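# Drive the powered tray fully into the clear housing

## Task

Make the motorised tray slide out of its box and into the transparent housing, until it has travelled as far as it can go.

## Robot and tools

Robots: four identical i2rt Big YAM arms, arm1, arm2, arm3 and arm4. Each has six revolute joints, a two-finger gripper and a wrist camera. The hand reaches roughly 1.0 m from the joint1 axis. Foot poses (scene frame, metres, quaternion wxyz), with each foot facing along its own +x: arm1 (-0.782, 0.413, 0.821); arm2 (-0.163, -0.327, 0.808); arm3 (0.098, 0.364, 0.738); arm4 (0.653, -0.370, 0.734). Fixed room cameras are cam_high and cam_low. The wrist cameras are arm1_cam_wrist to arm4_cam_wrist. All images are 896x504.

Frames: there is one scene frame, with its origin on the floor and +z up. "hand" is the spot between the finger pads, about 1 cm short of the tips. The fingers point along the hand's +z and open along its y. "hand_target" is the hand pose that the currently held joint targets would give. Printed hand positions can be a centimetre or more off, especially far from the base.

move: optional keys arm1, arm2, arm3, arm4 and cameras. Each arm gets its own object. An arm you omit keeps its previous command.
- "joints": absolute targets, keyed by name. joint1_rad -2.879..2.879 turns the arm about its foot, positive counter-clockwise from above. joint2_rad 0..3.141 is the shoulder. joint3_rad 0..3.019 is the elbow. joint4_rad -1.692..1.57 pitches the hand, positive tips the fingers up. joint5_rad -1.57..1.57 yaws the hand, positive to the arm's right. joint6_rad -2.094..2.094 rolls it. gripper_m 0..0.093 is the gap between the fingertips, in metres. Joint values are in radians.
- "target": one list of seven numbers [x, y, z, qw, qx, qy, qz]. It is an absolute hand pose in the scene frame: metres plus a unit quaternion. The hand travels in a straight line from its hand_target toward it. When target is given, "joints" may hold only gripper_m.
- "speed": top path speed in m/s, 0.002..0.5, default 0.25. It is allowed only together with target. Rotation is capped at twice this value in rad/s.
- "cameras": a list of camera names, or "all". Omitted means all; [] means none.
All motions in one call start together. Hand paths in one call all finish together, paced by the slowest. A path lasts 0.5..10 s, and a call at most 15 s. At each step the commanded point is kept within 100 mm and 20 degrees of the measured hand. Position wins over orientation when both cannot be met. Paths ignore obstacles and other arms, and hands can overshoot the speed near full stretch. A move with no arm keys just reports state and images.

wait: seconds from 0 to 10, plus optional cameras. It commands nothing new.
zoom_image: camera plus region [x0, y0, x1, y1] in image pixels, with (0,0) at top-left and at most 504x504. The camera must appear in the latest images.
read_manual: section "licences" returns licence text and moves nothing.
finished_scene: scene (the current scene's number) and check (a text review of each goal condition against fresh pictures and readings). It must be called twice, in separate replies. The first only records the check. The second ends the scene for good, and its result reports success and gives the next task.

Result lines: each robot reports joint_positions, joint velocities (rad/s, gripper in m/s), joint torques and hand and hand_target poses. It also gives joint_status and hand_status for the last accepted action, and on_its_own, which lists motion you did not command ("held at" shows a target, not a reading). The line "move:" gives each moved arm "done" or its worst status word. "as last shown" marks arms not named, whose state is repeated from earlier. "pictures" gives the order of the images, which can lag the state slightly.
Status words: off_target means the joint stopped short and may still be pushing. time_out means the arm ran out of time; its joints then hold nearby targets and keep pushing. Send the reported positions to relax them. "joint command not followed" or "pose unreachable" means a self/arm-collision check held back the command; gripper commands still run. not_followed means a target was withheld until the action ended, and the arm may keep trying it. limit_stop_at_motor_heat: resend the target after cooling.
Torques are in joint order, positive toward larger angles, and include the arm's own weight. Joints 3 and 4 wrap around at ±28 N m.
Gripper: on a firmly held rigid part the reading sits up to 0.005 m below the part's width. It reads 0.000 to 0.001 when closed on nothing. To release, command clearly wider than the reading.

After a refused move or wait, or one that a stop interrupted, the later move, wait and finished_scene calls in the same reply are skipped. An invalid call (an unknown key) does not block them.

Cautions: arms pressing hard on each other ends the scene as failed, and a hard hit may. Fingers, gripper housings and wrist cameras of different arms can still collide despite the checks. Arms do not stop on contact and keep pushing. Sustained pushing, holding loads or long stretched poses heat motors. At 85 °C a MOTOR HOT line appears. At 100 °C an OVER-TEMPERATURE FAULT drops that arm for 30 s or more, sometimes without warning. Do not drop or fling things, release moving parts, slam or push very hard. The tray must stay fully in the housing with no robot holding it. Smooth, short, low-effort motion is preferred.

Each tool is called after "Request:" by a JSON object that holds its "method" and its "body", one argument or row to a line.

## Session

Request:
{"method": "move", "body": {

}}

Scene clock: 0.00 s.
Joint torques (N m): no reading
Heat: arm1: hottest joint6_rad 26 °C; arm2: hottest joint2_rad 27 °C; arm3: hottest joint2_rad 28 °C; arm4: hottest joint2_rad 26 °C.
Joint velocities: arm1=[-0.005 0.005 -0.002 -0.012 -0.066 0.066 0] | arm2=[-0.005 -0.005 -0.002 -0.012 0.022 0.007 0] | arm3=[-0.005 -0.015 -0.007 -0.007 -0.022 -0.066 0] | arm4=[-0.015 -0.005 0.007 -0.002 -0.066 -0.022 0]
arm1.joint_positions: joint1_rad=-0.718 joint2_rad=+0.426 joint3_rad=+1.558 joint4_rad=-1.295 joint5_rad=+0.039 joint6_rad=+0.727 gripper_m=+0.094
arm1.joint_status: not commanded
arm1.hand: x=-0.8722 y=+0.3463 z=+1.4754 quat_wxyz=(-0.424, -0.763, +0.009, +0.487) (m; scene frame)
arm1.hand_target: x=-0.8686 y=+0.3497 z=+1.4833 quat_wxyz=(-0.430, -0.756, +0.009, +0.493) (m; scene frame)
arm1.hand_status: not commanded
arm2.joint_positions: joint1_rad=+0.520 joint2_rad=+0.510 joint3_rad=+1.518 joint4_rad=-1.596 joint5_rad=+0.104 joint6_rad=-0.347 gripper_m=+0.094
arm2.joint_status: not commanded
arm2.hand: x=-0.2050 y=-0.2002 z=+1.3693 quat_wxyz=(-0.357, +0.801, -0.366, -0.310) (m; scene frame)
arm2.hand_target: x=-0.2035 y=-0.2039 z=+1.3758 quat_wxyz=(-0.363, +0.797, -0.365, -0.317) (m; scene frame)
arm2.hand_status: not commanded
arm3.joint_positions: joint1_rad=+0.409 joint2_rad=+0.632 joint3_rad=+1.701 joint4_rad=-1.394 joint5_rad=+0.068 joint6_rad=+0.409 gripper_m=+0.094
arm3.joint_status: not commanded
arm3.hand: x=+0.1372 y=+0.1875 z=+1.4017 quat_wxyz=(-0.522, -0.612, -0.539, +0.251) (m; scene frame)
arm3.hand_target: x=+0.1354 y=+0.1923 z=+1.4086 quat_wxyz=(-0.530, -0.608, -0.534, +0.254) (m; scene frame)
arm3.hand_status: not commanded
arm4.joint_positions: joint1_rad=+0.128 joint2_rad=+0.621 joint3_rad=+1.683 joint4_rad=-1.302 joint5_rad=-0.284 joint6_rad=-0.326 gripper_m=+0.094
arm4.joint_status: not commanded
arm4.hand: x=+0.6215 y=-0.1890 z=+1.4151 quat_wxyz=(-0.453, +0.665, -0.420, -0.420) (m; scene frame)
arm4.hand_target: x=+0.6210 y=-0.1932 z=+1.4257 quat_wxyz=(-0.462, +0.659, -0.414, -0.425) (m; scene frame)
arm4.hand_status: not commanded
pictures: arm1_cam_wrist, arm2_cam_wrist, arm3_cam_wrist, arm4_cam_wrist, cam_high, cam_low

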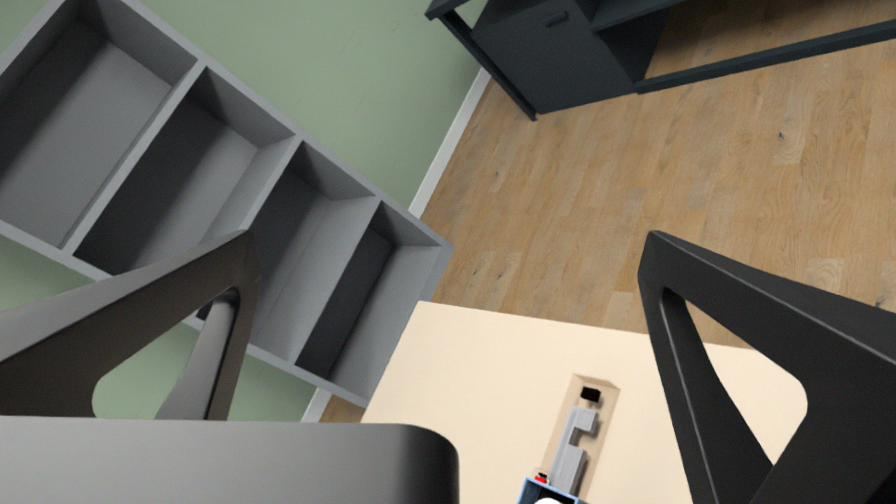

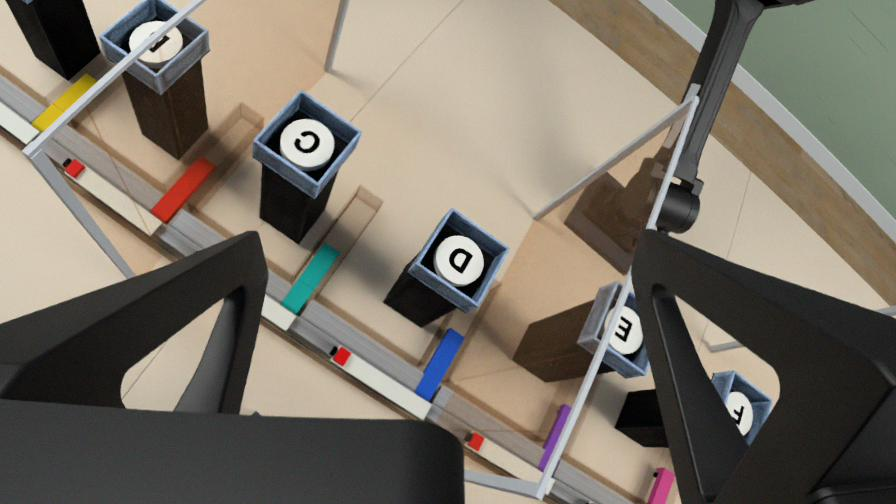

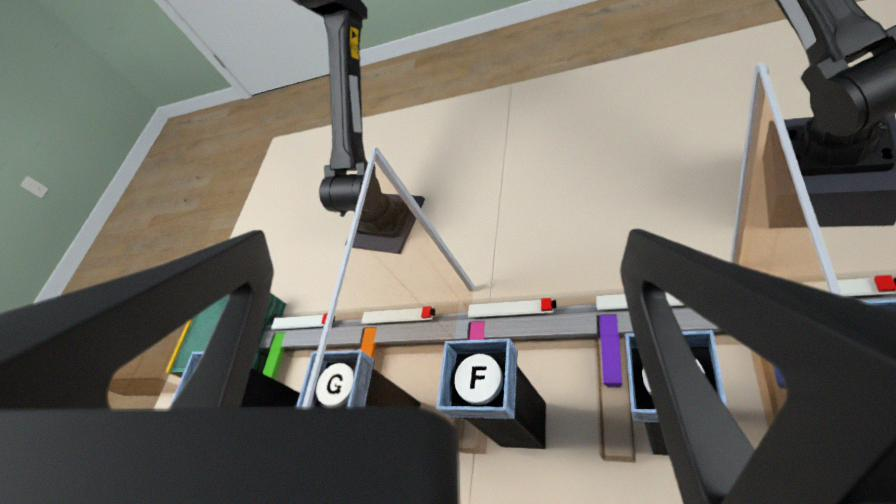

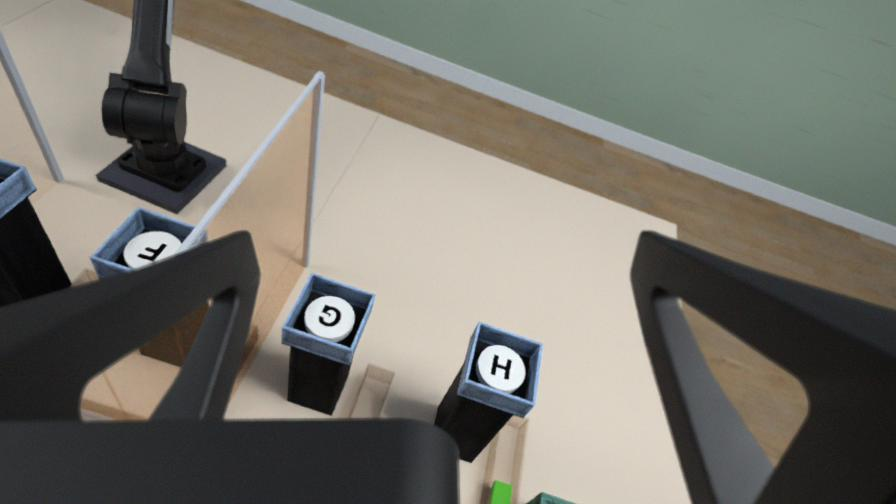

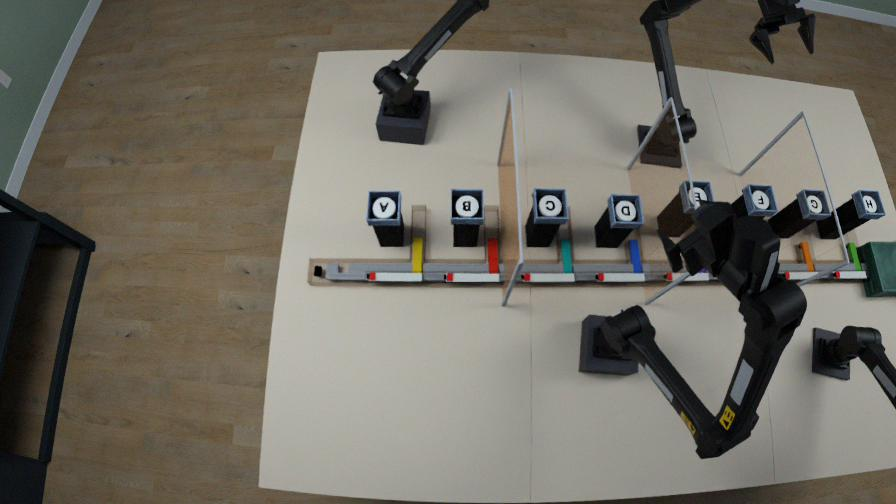

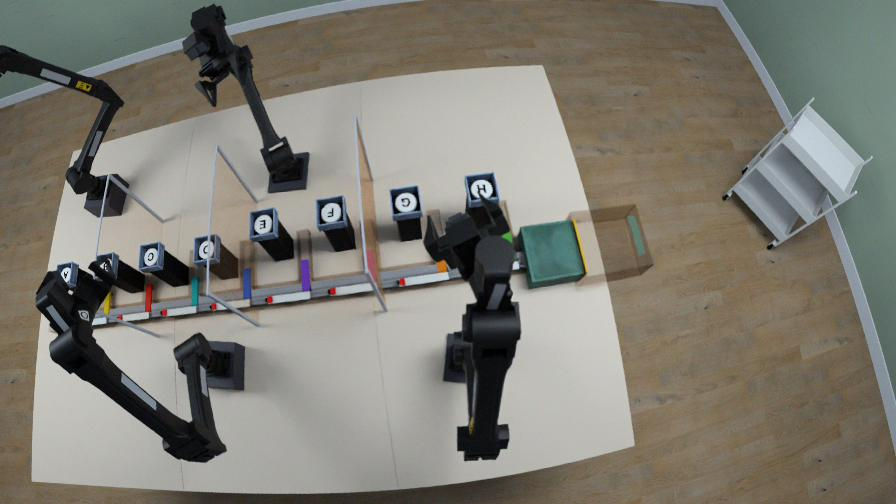

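Request:
{"method": "zoom_image", "body": {
  "camera": "cam_high",
  "region": [290, 140, 600, 320]
}}

Request:
{"method": "zoom_image", "body": {
  "camera": "cam_high",
  "region": [560, 140, 896, 320]
}}

Request:
{"method": "zoom_image", "body": {
  "camera": "cam_low",
  "region": [40, 150, 340, 350]
}}

Request:
{"method": "zoom_image", "body": {
  "camera": "cam_low",
  "region": [340, 150, 660, 330]
}}

Request:
{"method": "zoom_image", "body": {
  "camera": "arm2_cam_wrist",
  "region": [0, 0, 500, 500]
}}

Request:
{"method": "zoom_image", "body": {
  "camera": "arm1_cam_wrist",
  "region": [440, 300, 700, 504]
}}

Request:
{"method": "zoom_image", "body": {
  "camera": "arm3_cam_wrist",
  "region": [160, 200, 660, 504]
}}

Scaled by 1.626 from the camera's 896x504 image, which has a finer 1280x720 frame.

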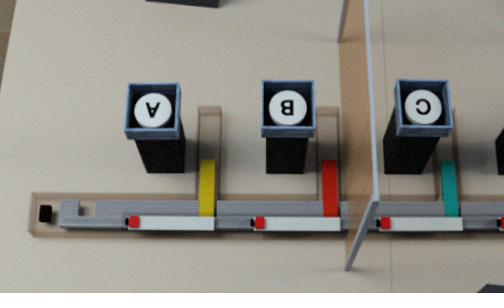

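Scaled by 1.500 from the camera's 896x504 image, which has a finer 1280x720 frame.

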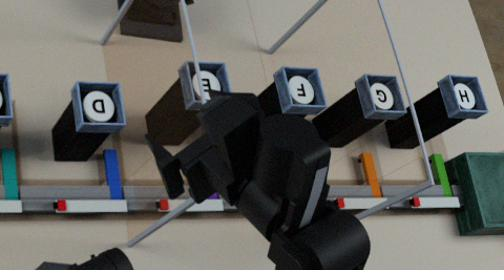

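Scaled by 1.680 from the camera's 896x504 image, which has a finer 1280x720 frame.

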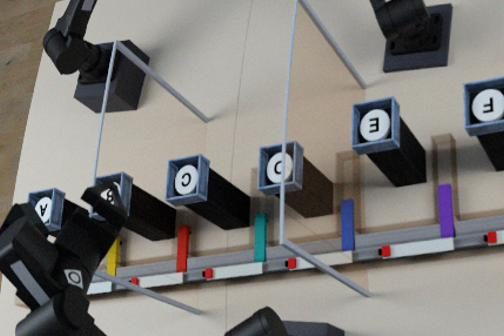

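Scaled by 1.575 from the camera's 896x504 image, which has a finer 1280x720 frame.

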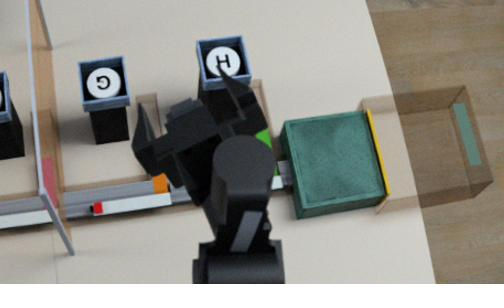

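Scaled by 1.008 from the camera's 896x504 image, which has a finer 1280x720 frame.

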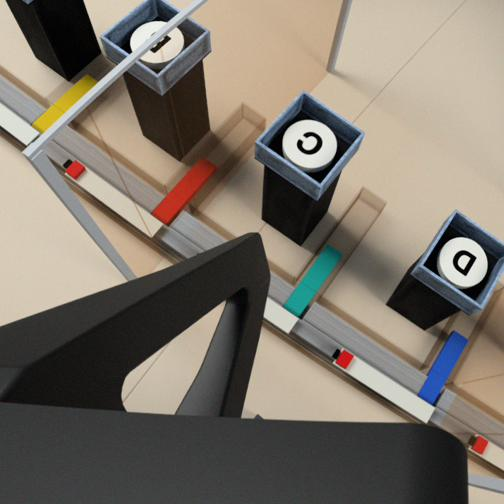

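Scaled by 1.938 from the camera's 896x504 image, which has a finer 1280x720 frame.

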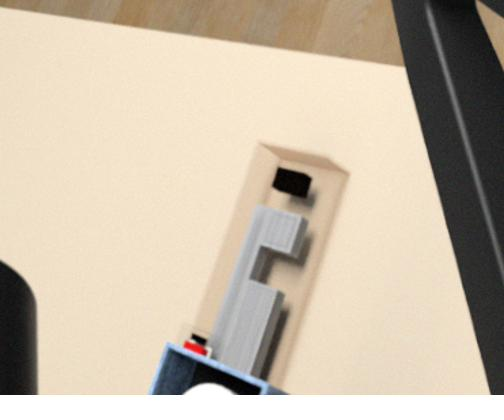

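Scaled by 1.008 from the camera's 896x504 image, which has a finer 1280x720 frame.

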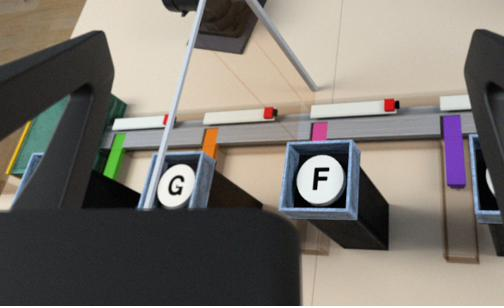

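Request:
{"method": "zoom_image", "body": {
  "camera": "arm2_cam_wrist",
  "region": [220, 80, 420, 260]
}}

Request:
{"method": "zoom_image", "body": {
  "camera": "arm3_cam_wrist",
  "region": [280, 270, 640, 470]
}}

Request:
{"method": "zoom_image", "body": {
  "camera": "arm2_cam_wrist",
  "region": [270, 280, 470, 460]
}}

Request:
{"method": "zoom_image", "body": {
  "camera": "cam_low",
  "region": [500, 190, 670, 310]
}}

Scaled by 2.520 from the camera's 896x504 image, which has a finer 1280x720 frame.

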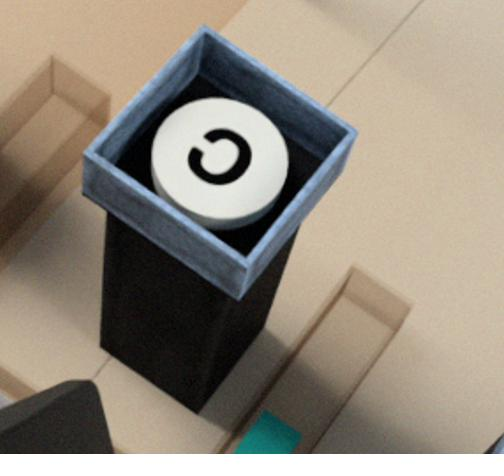

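Scaled by 1.400 from the camera's 896x504 image, which has a finer 1280x720 frame.

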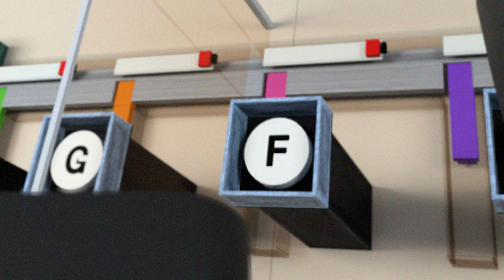

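Scaled by 2.520 from the camera's 896x504 image, which has a finer 1280x720 frame.

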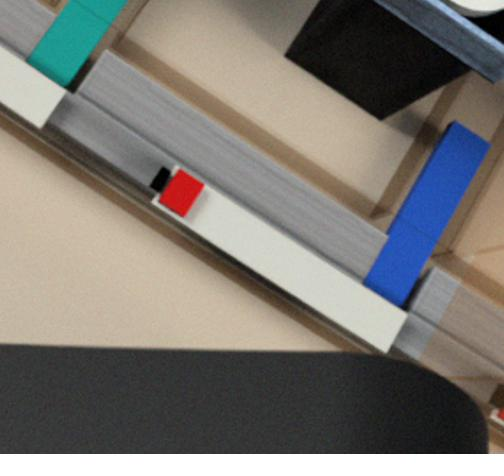

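Scaled by 2.965 from the camera's 896x504 image, which has a finer 1280x720 frame.

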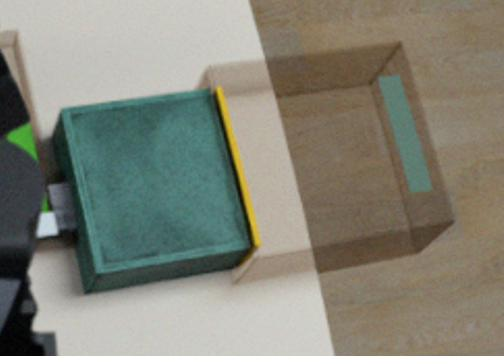

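Request:
{"method": "move", "body": {
  "arm1": {"target": [-0.783, -0.027, 1.09, 0, 0.7071, 0.7071, 0], "speed": 0.35, "joints": {"gripper_m": 0.0}},
  "arm2": {"target": [-0.35, 0.0, 1.09, 0, 0.7071, -0.7071, 0], "speed": 0.35, "joints": {"gripper_m": 0.0}},
  "arm3": {"target": [0.078, 0.055, 1.09, 0, 0.7071, 0.7071, 0], "speed": 0.35, "joints": {"gripper_m": 0.0}},
  "arm4": {"target": [0.50, 0.06, 1.09, 0, 0.7071, -0.7071, 0], "speed": 0.35, "joints": {"gripper_m": 0.0}}
}}

Scene clock: 9.33 s.
Joint torques (N m): arm1=[0.73 -9.82 12.18 0.46 -0.1 -0.18] | arm2=[-1.38 -9.93 13.79 0.47 -0.14 0.22] | arm3=[-0.21 -7.24 11.23 0.39 0.04 -0.22] | arm4=[-0.03 -12.22 15.86 -0.31 -0.13 0.09]
Heat: arm1: hottest joint3_rad 26 °C; arm2: hottest joint2_rad 27 °C; arm3: hottest joint2_rad 28 °C; arm4: hottest joint2_rad 27 °C.
move: arm1 off_target; arm2 off_target; arm3 off_target; arm4 off_target
Joint velocities: arm1=[0.005 -0.005 0.002 -0.002 -0.007 0.007 0] | arm2=[-0.015 -0.005 0.007 -0.012 0.081 -0.081 0] | arm3=[-0.015 -0.005 -0.022 -0.017 -0.066 -0.037 0] | arm4=[0.005 0.015 -0.022 0.002 0.007 -0.037 0]
arm1.joint_positions: joint1_rad=+0.113 joint2_rad=+1.463 joint3_rad=+1.408 joint4_rad=-1.566 joint5_rad=+0.008 joint6_rad=+0.025 gripper_m=+0.000
arm1.joint_status: all done
arm1.hand: x=-0.7841 y=-0.0038 z=+1.0703 quat_wxyz=(+0.017, -0.715, -0.699, -0.016) (m; scene frame)
arm1.hand_target: x=-0.7817 y=-0.0170 z=+1.0898 quat_wxyz=(-0.001, -0.710, -0.704, -0.002) (m; scene frame)
arm1.hand_status: off_target (0.030 m and 3.0 deg from the pose sent, 0.544 m and 115.5 deg at the start; pose on its path clipped on 15 of 116 steps)
arm2.joint_positions: joint1_rad=+0.620 joint2_rad=+1.294 joint3_rad=+1.309 joint4_rad=-1.614 joint5_rad=-0.005 joint6_rad=+0.487 gripper_m=+0.001
arm2.joint_status: all done
arm2.hand: x=-0.3430 y=-0.0164 z=+1.0799 quat_wxyz=(+0.002, +0.717, -0.697, +0.015) (m; scene frame)
arm2.hand_target: x=-0.3461 y=-0.0013 z=+1.0893 quat_wxyz=(+0.000, +0.709, -0.705, -0.001) (m; scene frame)
arm2.hand_status: off_target (0.021 m and 2.5 deg from the pose sent, 0.373 m and 68.7 deg at the start)
arm3.joint_positions: joint1_rad=-0.006 joint2_rad=+1.039 joint3_rad=+1.334 joint4_rad=-1.690 joint5_rad=-0.004 joint6_rad=-0.049 gripper_m=+0.000
arm3.joint_status: all done
arm3.hand: x=+0.0721 y=+0.0629 z=+1.0942 quat_wxyz=(-0.058, -0.714, -0.696, +0.056) (m; scene frame)
arm3.hand_target: x=+0.0756 y=+0.0627 z=+1.0902 quat_wxyz=(-0.050, -0.706, -0.705, +0.048) (m; scene frame)
arm3.hand_status: off_target (0.011 m and 9.4 deg from the pose sent, 0.344 m and 71.1 deg at the start; a joint's target at an end of its range on 77 of 116 steps)
arm4.joint_positions: joint1_rad=+0.593 joint2_rad=+1.477 joint3_rad=+1.634 joint4_rad=-1.671 joint5_rad=+0.009 joint6_rad=+0.327 gripper_m=+0.000
arm4.joint_status: all done
arm4.hand: x=+0.4972 y=+0.0498 z=+1.0582 quat_wxyz=(-0.015, +0.718, -0.695, -0.020) (m; scene frame)
arm4.hand_target: x=+0.4970 y=+0.0596 z=+1.0847 quat_wxyz=(-0.026, +0.710, -0.702, -0.047) (m; scene frame)
arm4.hand_status: off_target (0.033 m and 3.4 deg from the pose sent, 0.427 m and 79.8 deg at the start; a joint's target at an end of its range on 47 of 116 steps)
pictures: arm1_cam_wrist, arm2_cam_wrist, arm3_cam_wrist, arm4_cam_wrist, cam_high, cam_low
camera_calibration:
arm1_cam_wrist: T_world_to_cam=[[-0.999676, 0.0206698, -0.014839, -0.767349], [0.00625567, 0.764937, 0.644075, -0.679957], [0.0246638, 0.643774, -0.764818, 0.961299], [0, 0, 0, 1]] pos_world=[-0.786556, -0.0828743, 1.16178]
arm2_cam_wrist: T_world_to_cam=[[0.998844, 0.037083, 0.0305758, 0.308334], [0.0106085, -0.790576, 0.612272, -0.666418], [0.0468774, -0.61124, -0.790056, 0.986908], [0, 0, 0, 1]] pos_world=[-0.347172, 0.0649494, 1.17831]
arm3_cam_wrist: T_world_to_cam=[[-0.999599, 0.0267947, -0.00919256, 0.0795804], [0.0197253, 0.891286, 0.453013, -0.550342], [0.0203316, 0.45265, -0.891457, 1.0733], [0, 0, 0, 1]] pos_world=[0.0685823, 0.00255074, 1.20684]
arm4_cam_wrist: T_world_to_cam=[[0.999384, 0.0348366, 0.00416712, -0.504565], [0.026771, -0.833936, 0.551211, -0.550636], [0.0226775, -0.55076, -0.834355, 1.02365], [0, 0, 0, 1]] pos_world=[0.495781, 0.122168, 1.15971]

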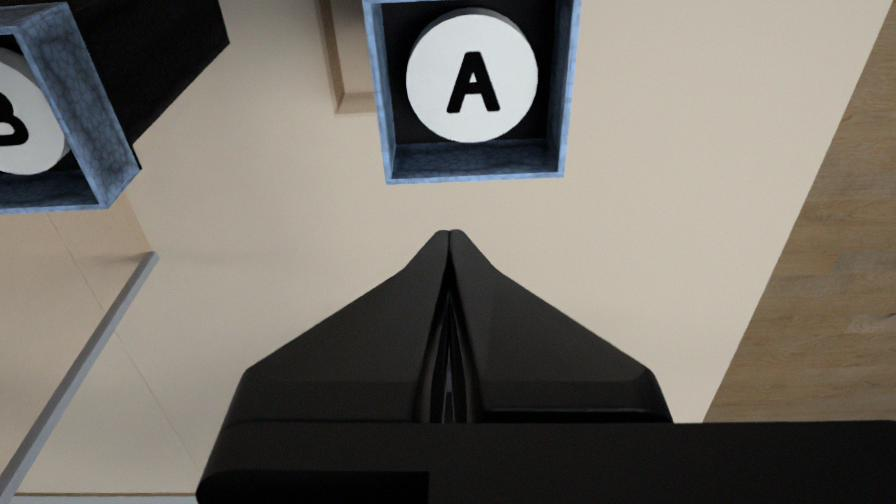

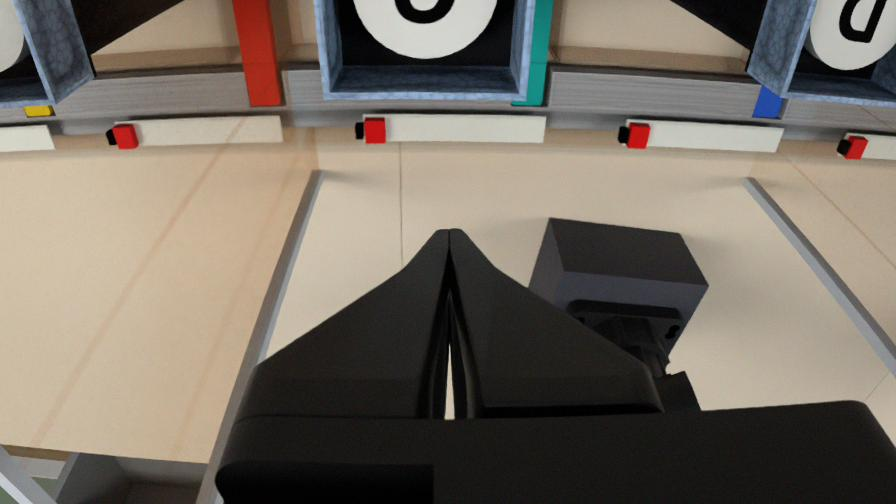

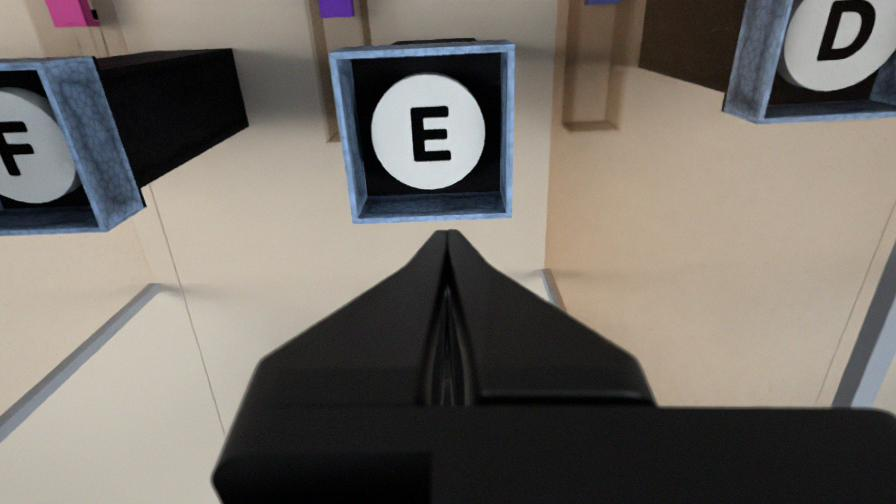

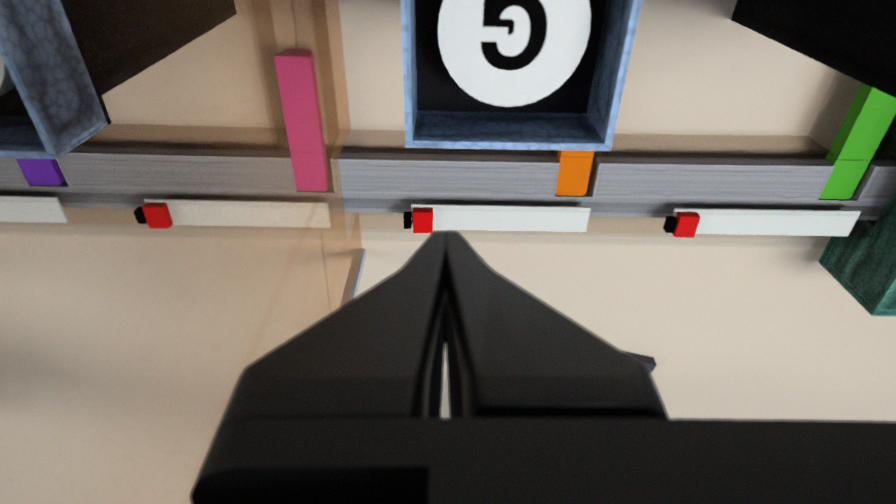

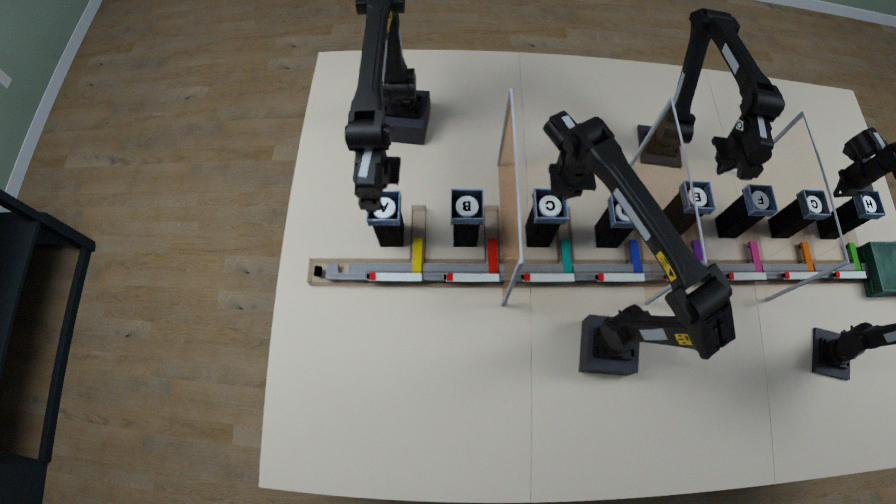

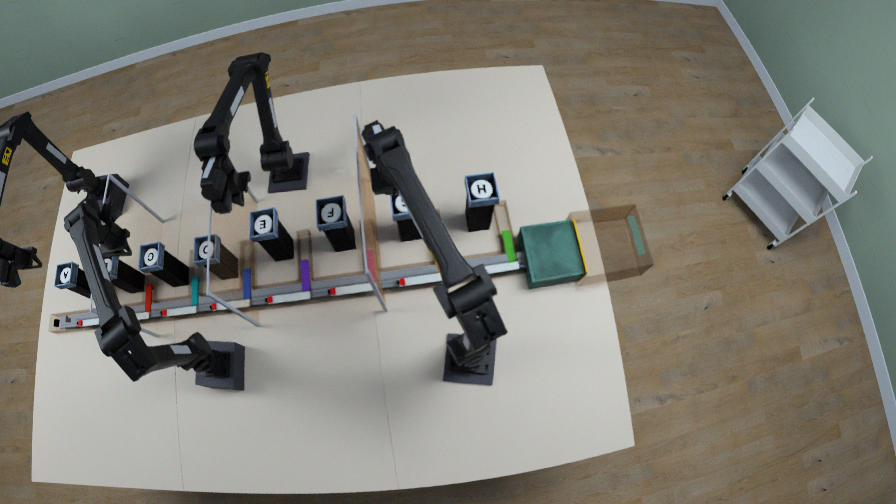

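Request:
{"method": "move", "body": {
  "arm1": {"target": [-0.790, -0.010, 1.01, 0, 0.7071, 0.7071, 0], "speed": 0.25},
  "arm2": {"target": [-0.3515, 0.037, 1.00, 0, 0.7071, -0.7071, 0], "speed": 0.25},
  "arm3": {"target": [0.0865, 0.064, 0.99, 0, 0.7071, 0.7071, 0], "speed": 0.25},
  "arm4": {"target": [0.5235, 0.0945, 1.015, 0, 0.7071, -0.7071, 0], "speed": 0.25}
}}

Scene clock: 12.47 s.
Joint torques (N m): arm1=[-0.21 -9.82 8.23 1.28 0.04 -0.15] | arm2=[-1.32 -11.75 10.61 0.62 -0.16 0.01] | arm3=[-0.32 -7.94 11.4 1.06 0.04 -0.04] | arm4=[0.26 -13.68 11.25 0.25 -0.12 -0.18]
Heat: arm1: hottest joint3_rad 26 °C; arm2: hottest joint2_rad 27 °C; arm3: hottest joint2_rad 28 °C; arm4: hottest joint2_rad 27 °C.
move: arm1 done; arm2 done; arm3 done; arm4 done
Joint velocities: arm1=[-0.005 -0.005 -0.002 0.027 0.007 -0.037 0] | arm2=[0.005 -0.015 0.012 -0.012 0.007 0.007 -0.001] | arm3=[-0.005 0.005 0.007 0.007 -0.007 -0.066 -0.001] | arm4=[-0.005 -0.005 0.002 0.007 -0.081 -0.051 0]
arm1.joint_positions: joint1_rad=+0.105 joint2_rad=+1.463 joint3_rad=+1.253 joint4_rad=-1.369 joint5_rad=+0.008 joint6_rad=-0.003 gripper_m=+0.000
arm1.joint_status: not commanded
arm1.hand: x=-0.7872 y=-0.0064 z=+1.0115 quat_wxyz=(+0.002, -0.708, -0.706, -0.001) (m; scene frame)
arm1.hand_target: x=-0.7899 y=-0.0089 z=+1.0097 quat_wxyz=(+0.000, -0.707, -0.707, +0.000) (m; scene frame)
arm1.hand_status: done (0.005 m and 0.3 deg from the pose sent, 0.061 m and 3.0 deg at the start)
arm2.joint_positions: joint1_rad=+0.586 joint2_rad=+1.405 joint3_rad=+1.218 joint4_rad=-1.380 joint5_rad=-0.006 joint6_rad=+0.478 gripper_m=+0.001
arm2.joint_status: not commanded
arm2.hand: x=-0.3523 y=+0.0284 z=+1.0050 quat_wxyz=(-0.002, +0.709, -0.705, +0.000) (m; scene frame)
arm2.hand_target: x=-0.3504 y=+0.0363 z=+0.9994 quat_wxyz=(+0.000, +0.707, -0.707, +0.000) (m; scene frame)
arm2.hand_status: done (0.010 m and 0.4 deg from the pose sent, 0.096 m and 2.5 deg at the start)
arm3.joint_positions: joint1_rad=+0.035 joint2_rad=+1.082 joint3_rad=+1.106 joint4_rad=-1.578 joint5_rad=+0.009 joint6_rad=-0.032 gripper_m=+0.000
arm3.joint_status: not commanded
arm3.hand: x=+0.0834 y=+0.0706 z=+0.9944 quat_wxyz=(-0.001, -0.708, -0.707, +0.001) (m; scene frame)
arm3.hand_target: x=+0.0865 y=+0.0661 z=+0.9907 quat_wxyz=(+0.000, -0.707, -0.707, +0.001) (m; scene frame)
arm3.hand_status: done (0.009 m and 0.2 deg from the pose sent, 0.105 m and 9.4 deg at the start)
arm4.joint_positions: joint1_rad=+0.509 joint2_rad=+1.588 joint3_rad=+1.634 joint4_rad=-1.633 joint5_rad=+0.002 joint6_rad=+0.284 gripper_m=+0.000
arm4.joint_status: not commanded
arm4.hand: x=+0.5241 y=+0.0882 z=+1.0094 quat_wxyz=(+0.005, +0.704, -0.710, +0.012) (m; scene frame)
arm4.hand_target: x=+0.5236 y=+0.0943 z=+1.0147 quat_wxyz=(+0.000, +0.707, -0.707, +0.001) (m; scene frame)
arm4.hand_status: done (0.008 m and 1.5 deg from the pose sent, 0.067 m and 3.4 deg at the start)
pictures: arm1_cam_wrist, arm2_cam_wrist, arm3_cam_wrist, arm4_cam_wrist, cam_high, cam_low
camera_calibration:
arm1_cam_wrist: T_world_to_cam=[[-0.999872, 0.000480568, -0.0159886, -0.770405], [-0.00939785, 0.791195, 0.611492, -0.619327], [0.0129439, 0.611564, -0.791089, 0.935236], [0, 0, 0, 1]] pos_world=[-0.788232, -0.0815779, 1.10625]
arm2_cam_wrist: T_world_to_cam=[[0.999811, 0.0123276, 0.0150649, 0.334871], [0.00106944, -0.80753, 0.589826, -0.565388], [0.0194365, -0.589698, -0.80739, 0.962694], [0, 0, 0, 1]] pos_world=[-0.352914, 0.107004, 1.10571]
arm3_cam_wrist: T_world_to_cam=[[-0.999984, 0.0029425, -0.00473332, 0.086971], [-0.000404644, 0.8087, 0.588221, -0.639151], [0.00555867, 0.588214, -0.808687, 0.889959], [0, 0, 0, 1]] pos_world=[0.081764, -0.00686062, 1.09607]
arm4_cam_wrist: T_world_to_cam=[[0.999776, -0.00537912, 0.0204687, -0.545678], [-0.0167495, -0.792304, 0.609897, -0.532523], [0.0129367, -0.610103, -0.792216, 0.971208], [0, 0, 0, 1]] pos_world=[0.524072, 0.167682, 1.10536]

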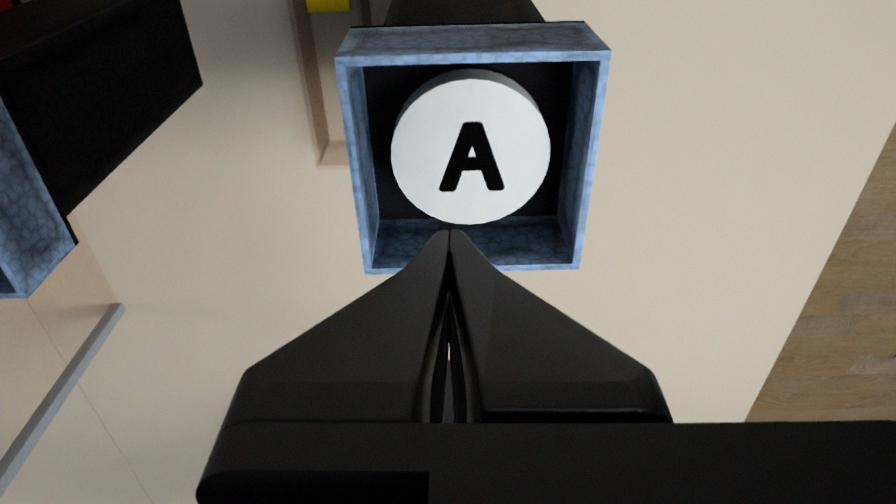

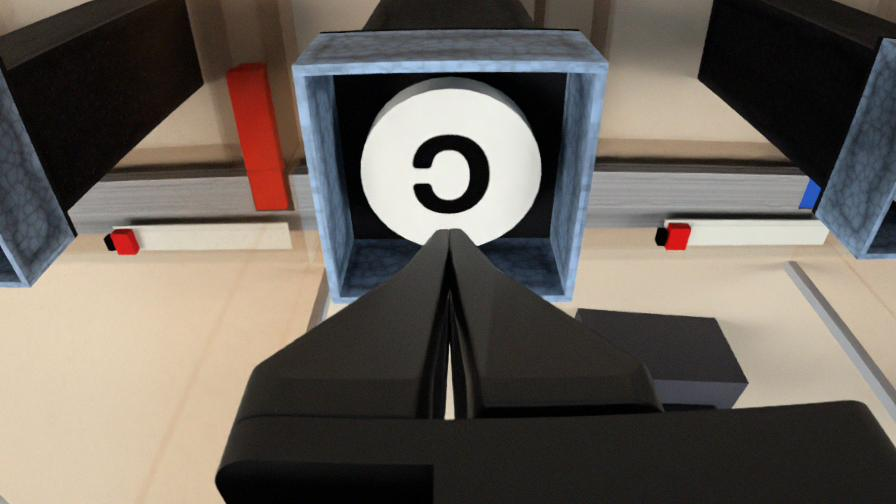

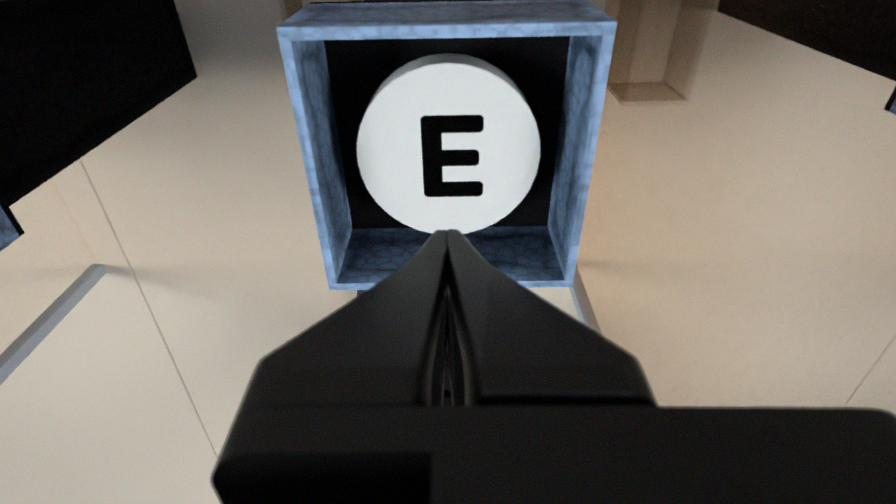

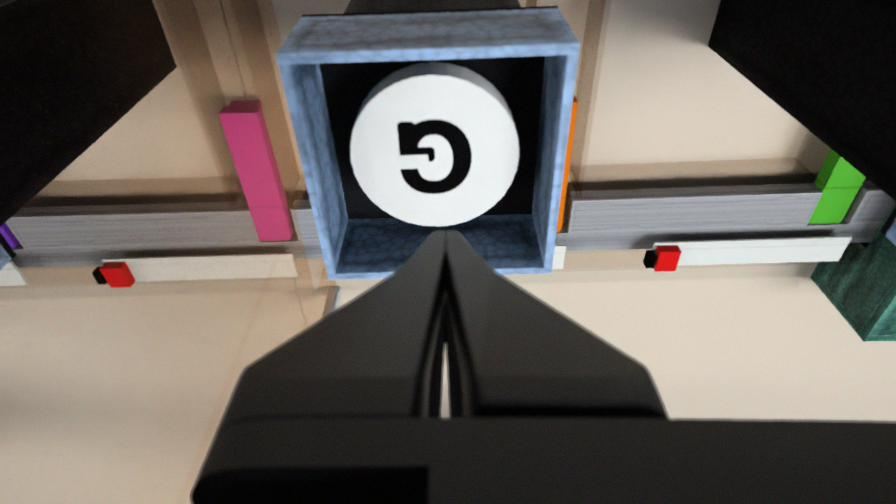

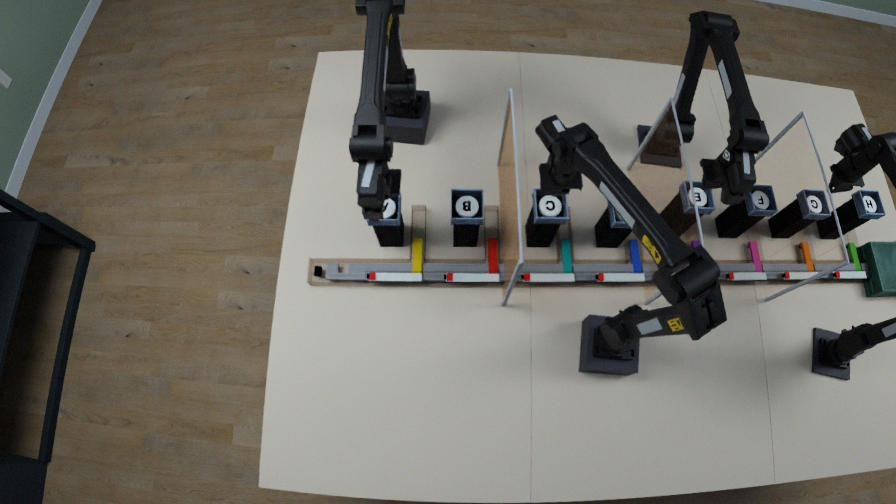

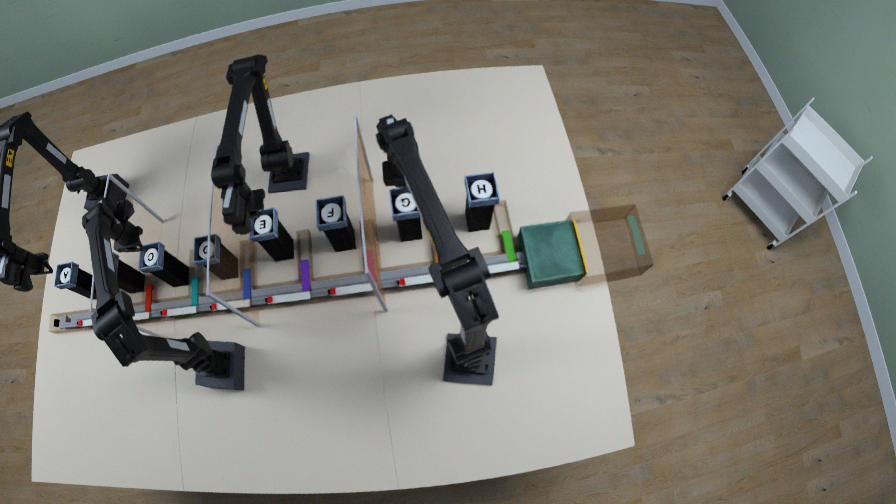

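Request:
{"method": "move", "body": {
  "arm1": {"target": [-0.7965, 0.018, 0.963, 0, 0.7071, 0.7071, 0], "speed": 0.2},
  "arm2": {"target": [-0.347, 0.030, 0.960, 0, 0.7071, -0.7071, 0], "speed": 0.2},
  "arm3": {"target": [0.086, 0.0635, 0.960, 0, 0.7071, 0.7071, 0], "speed": 0.2},
  "arm4": {"target": [0.5235, 0.086, 0.968, 0, 0.7071, -0.7071, 0], "speed": 0.2},
  "cameras": ["arm1_cam_wrist", "arm2_cam_wrist", "arm3_cam_wrist", "arm4_cam_wrist"]
}}

Scene clock: 14.80 s.
Joint torques (N m): arm1=[-0.09 -10.34 7.79 1.21 0.01 -0.18] | arm2=[-1.67 -10.81 9.63 0.75 -0.17 -0.01] | arm3=[-0.5 -7.3 11.07 1.01 0 -0.07] | arm4=[0.67 -15.27 9.26 0.32 -0.14 -0.11]
Heat: arm1: hottest joint3_rad 27 °C; arm2: hottest joint2_rad 27 °C; arm3: hottest joint2_rad 28 °C; arm4: hottest joint2_rad 27 °C.
move: arm1 done; arm2 off_target; arm3 done; arm4 done
Joint velocities: arm1=[0.015 -0.015 0.002 -0.002 -0.022 -0.081 0] | arm2=[-0.005 0.015 -0.002 -0.007 0.022 0.007 0] | arm3=[-0.005 0.005 0.002 -0.002 -0.037 -0.022 0.001] | arm4=[0.005 0.005 -0.007 0.012 0.022 0.022 -0.001]
arm1.joint_positions: joint1_rad=+0.087 joint2_rad=+1.443 joint3_rad=+1.089 joint4_rad=-1.240 joint5_rad=+0.008 joint6_rad=-0.020 gripper_m=+0.000
arm1.joint_status: not commanded
arm1.hand: x=-0.7938 y=+0.0204 z=+0.9587 quat_wxyz=(+0.008, -0.708, -0.706, -0.007) (m; scene frame)
arm1.hand_target: x=-0.7961 y=+0.0190 z=+0.9633 quat_wxyz=(+0.000, -0.707, -0.707, +0.000) (m; scene frame)
arm1.hand_status: done (0.006 m and 1.2 deg from the pose sent, 0.055 m and 0.3 deg at the start)
arm2.joint_positions: joint1_rad=+0.586 joint2_rad=+1.405 joint3_rad=+1.127 joint4_rad=-1.274 joint5_rad=-0.006 joint6_rad=+0.478 gripper_m=+0.001
arm2.joint_status: not commanded
arm2.hand: x=-0.3501 y=+0.0249 z=+0.9713 quat_wxyz=(-0.004, +0.709, -0.705, -0.008) (m; scene frame)
arm2.hand_target: x=-0.3467 y=+0.0293 z=+0.9602 quat_wxyz=(+0.000, +0.707, -0.707, +0.000) (m; scene frame)
arm2.hand_status: off_target (0.013 m and 1.1 deg from the pose sent, 0.045 m and 0.4 deg at the start)
arm3.joint_positions: joint1_rad=+0.035 joint2_rad=+1.084 joint3_rad=+1.036 joint4_rad=-1.496 joint5_rad=+0.009 joint6_rad=-0.032 gripper_m=+0.000
arm3.joint_status: not commanded
arm3.hand: x=+0.0836 y=+0.0681 z=+0.9674 quat_wxyz=(-0.005, -0.708, -0.706, +0.004) (m; scene frame)
arm3.hand_target: x=+0.0859 y=+0.0645 z=+0.9600 quat_wxyz=(+0.000, -0.707, -0.707, +0.000) (m; scene frame)
arm3.hand_status: done (0.009 m and 0.8 deg from the pose sent, 0.035 m and 0.2 deg at the start)
arm4.joint_positions: joint1_rad=+0.509 joint2_rad=+1.588 joint3_rad=+1.509 joint4_rad=-1.508 joint5_rad=+0.002 joint6_rad=+0.283 gripper_m=+0.000
arm4.joint_status: not commanded
arm4.hand: x=+0.5244 y=+0.0870 z=+0.9616 quat_wxyz=(+0.005, +0.704, -0.710, +0.012) (m; scene frame)
arm4.hand_target: x=+0.5235 y=+0.0859 z=+0.9682 quat_wxyz=(+0.000, +0.707, -0.707, +0.000) (m; scene frame)
arm4.hand_status: done (0.007 m and 1.5 deg from the pose sent, 0.041 m and 1.5 deg at the start)
pictures: arm1_cam_wrist, arm2_cam_wrist, arm3_cam_wrist, arm4_cam_wrist
camera_calibration:
arm1_cam_wrist: T_world_to_cam=[[-0.999863, 0.00139608, -0.0164911, -0.777335], [-0.0092042, 0.781218, 0.62419, -0.620116], [0.0137546, 0.624256, -0.781098, 0.868021], [0, 0, 0, 1]] pos_world=[-0.794876, -0.0563365, 1.05226]
arm2_cam_wrist: T_world_to_cam=[[0.999889, 0.0126934, 0.00780218, 0.340309], [0.00584424, -0.815814, 0.578285, -0.535262], [0.0137055, -0.578175, -0.815798, 0.939265], [0, 0, 0, 1]] pos_world=[-0.350016, 0.102066, 1.07313]
arm3_cam_wrist: T_world_to_cam=[[-0.999985, 0.00338461, -0.00441213, 0.0867029], [0.000201161, 0.814933, 0.579555, -0.613312], [0.00555716, 0.579545, -0.814921, 0.876183], [0, 0, 0, 1]] pos_world=[0.0819558, -0.00827277, 1.06985]
arm4_cam_wrist: T_world_to_cam=[[0.999786, -0.00500518, 0.0200935, -0.544685], [-0.0162256, -0.792244, 0.609988, -0.504688], [0.0128658, -0.610184, -0.792156, 0.93265], [0, 0, 0, 1]] pos_world=[0.52438, 0.166525, 1.0576]

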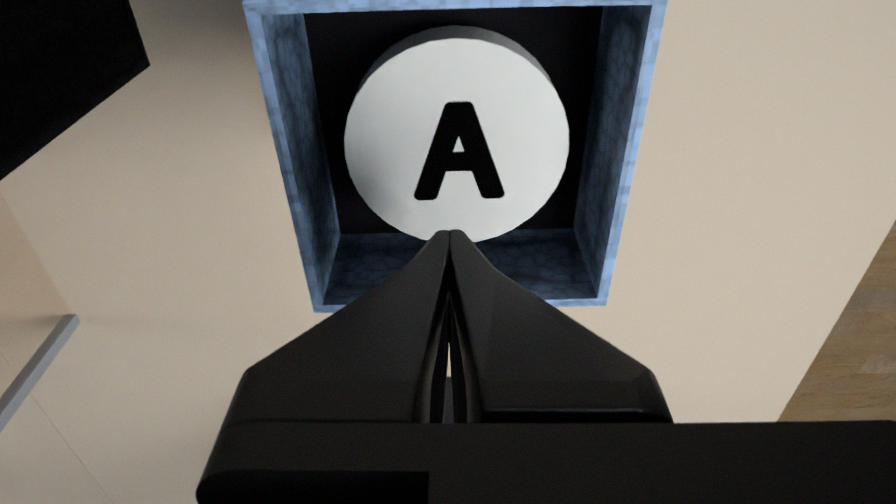

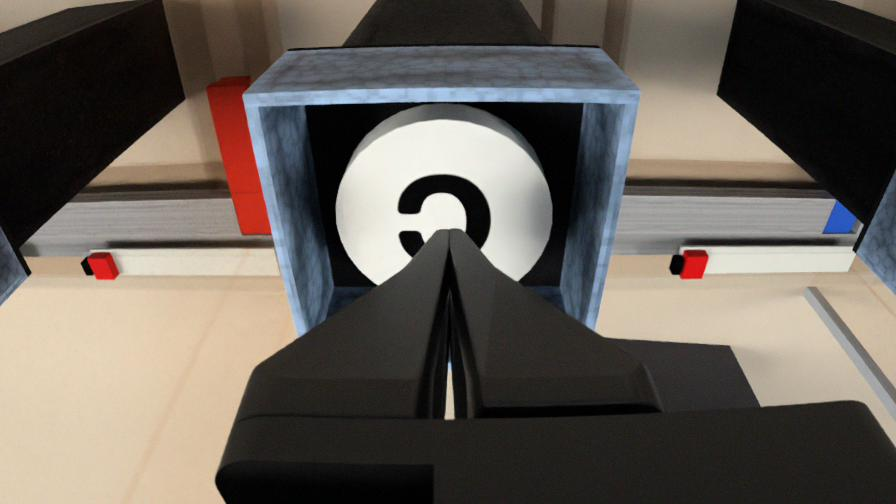

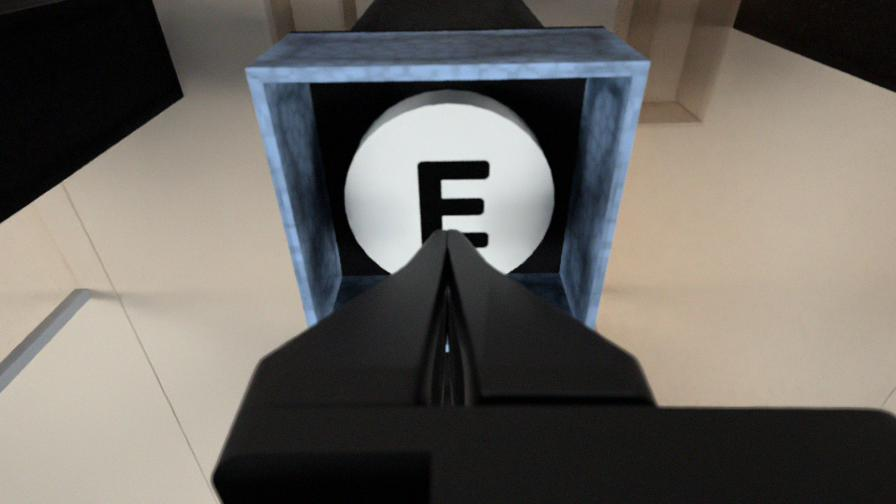

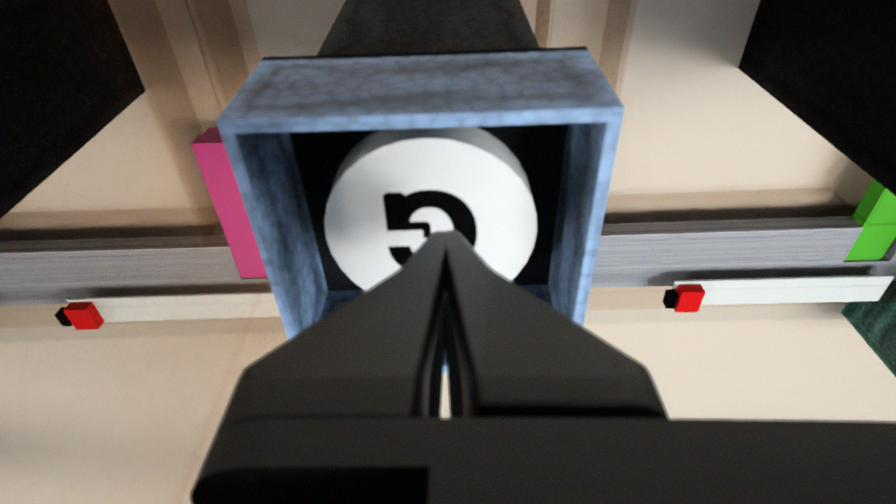

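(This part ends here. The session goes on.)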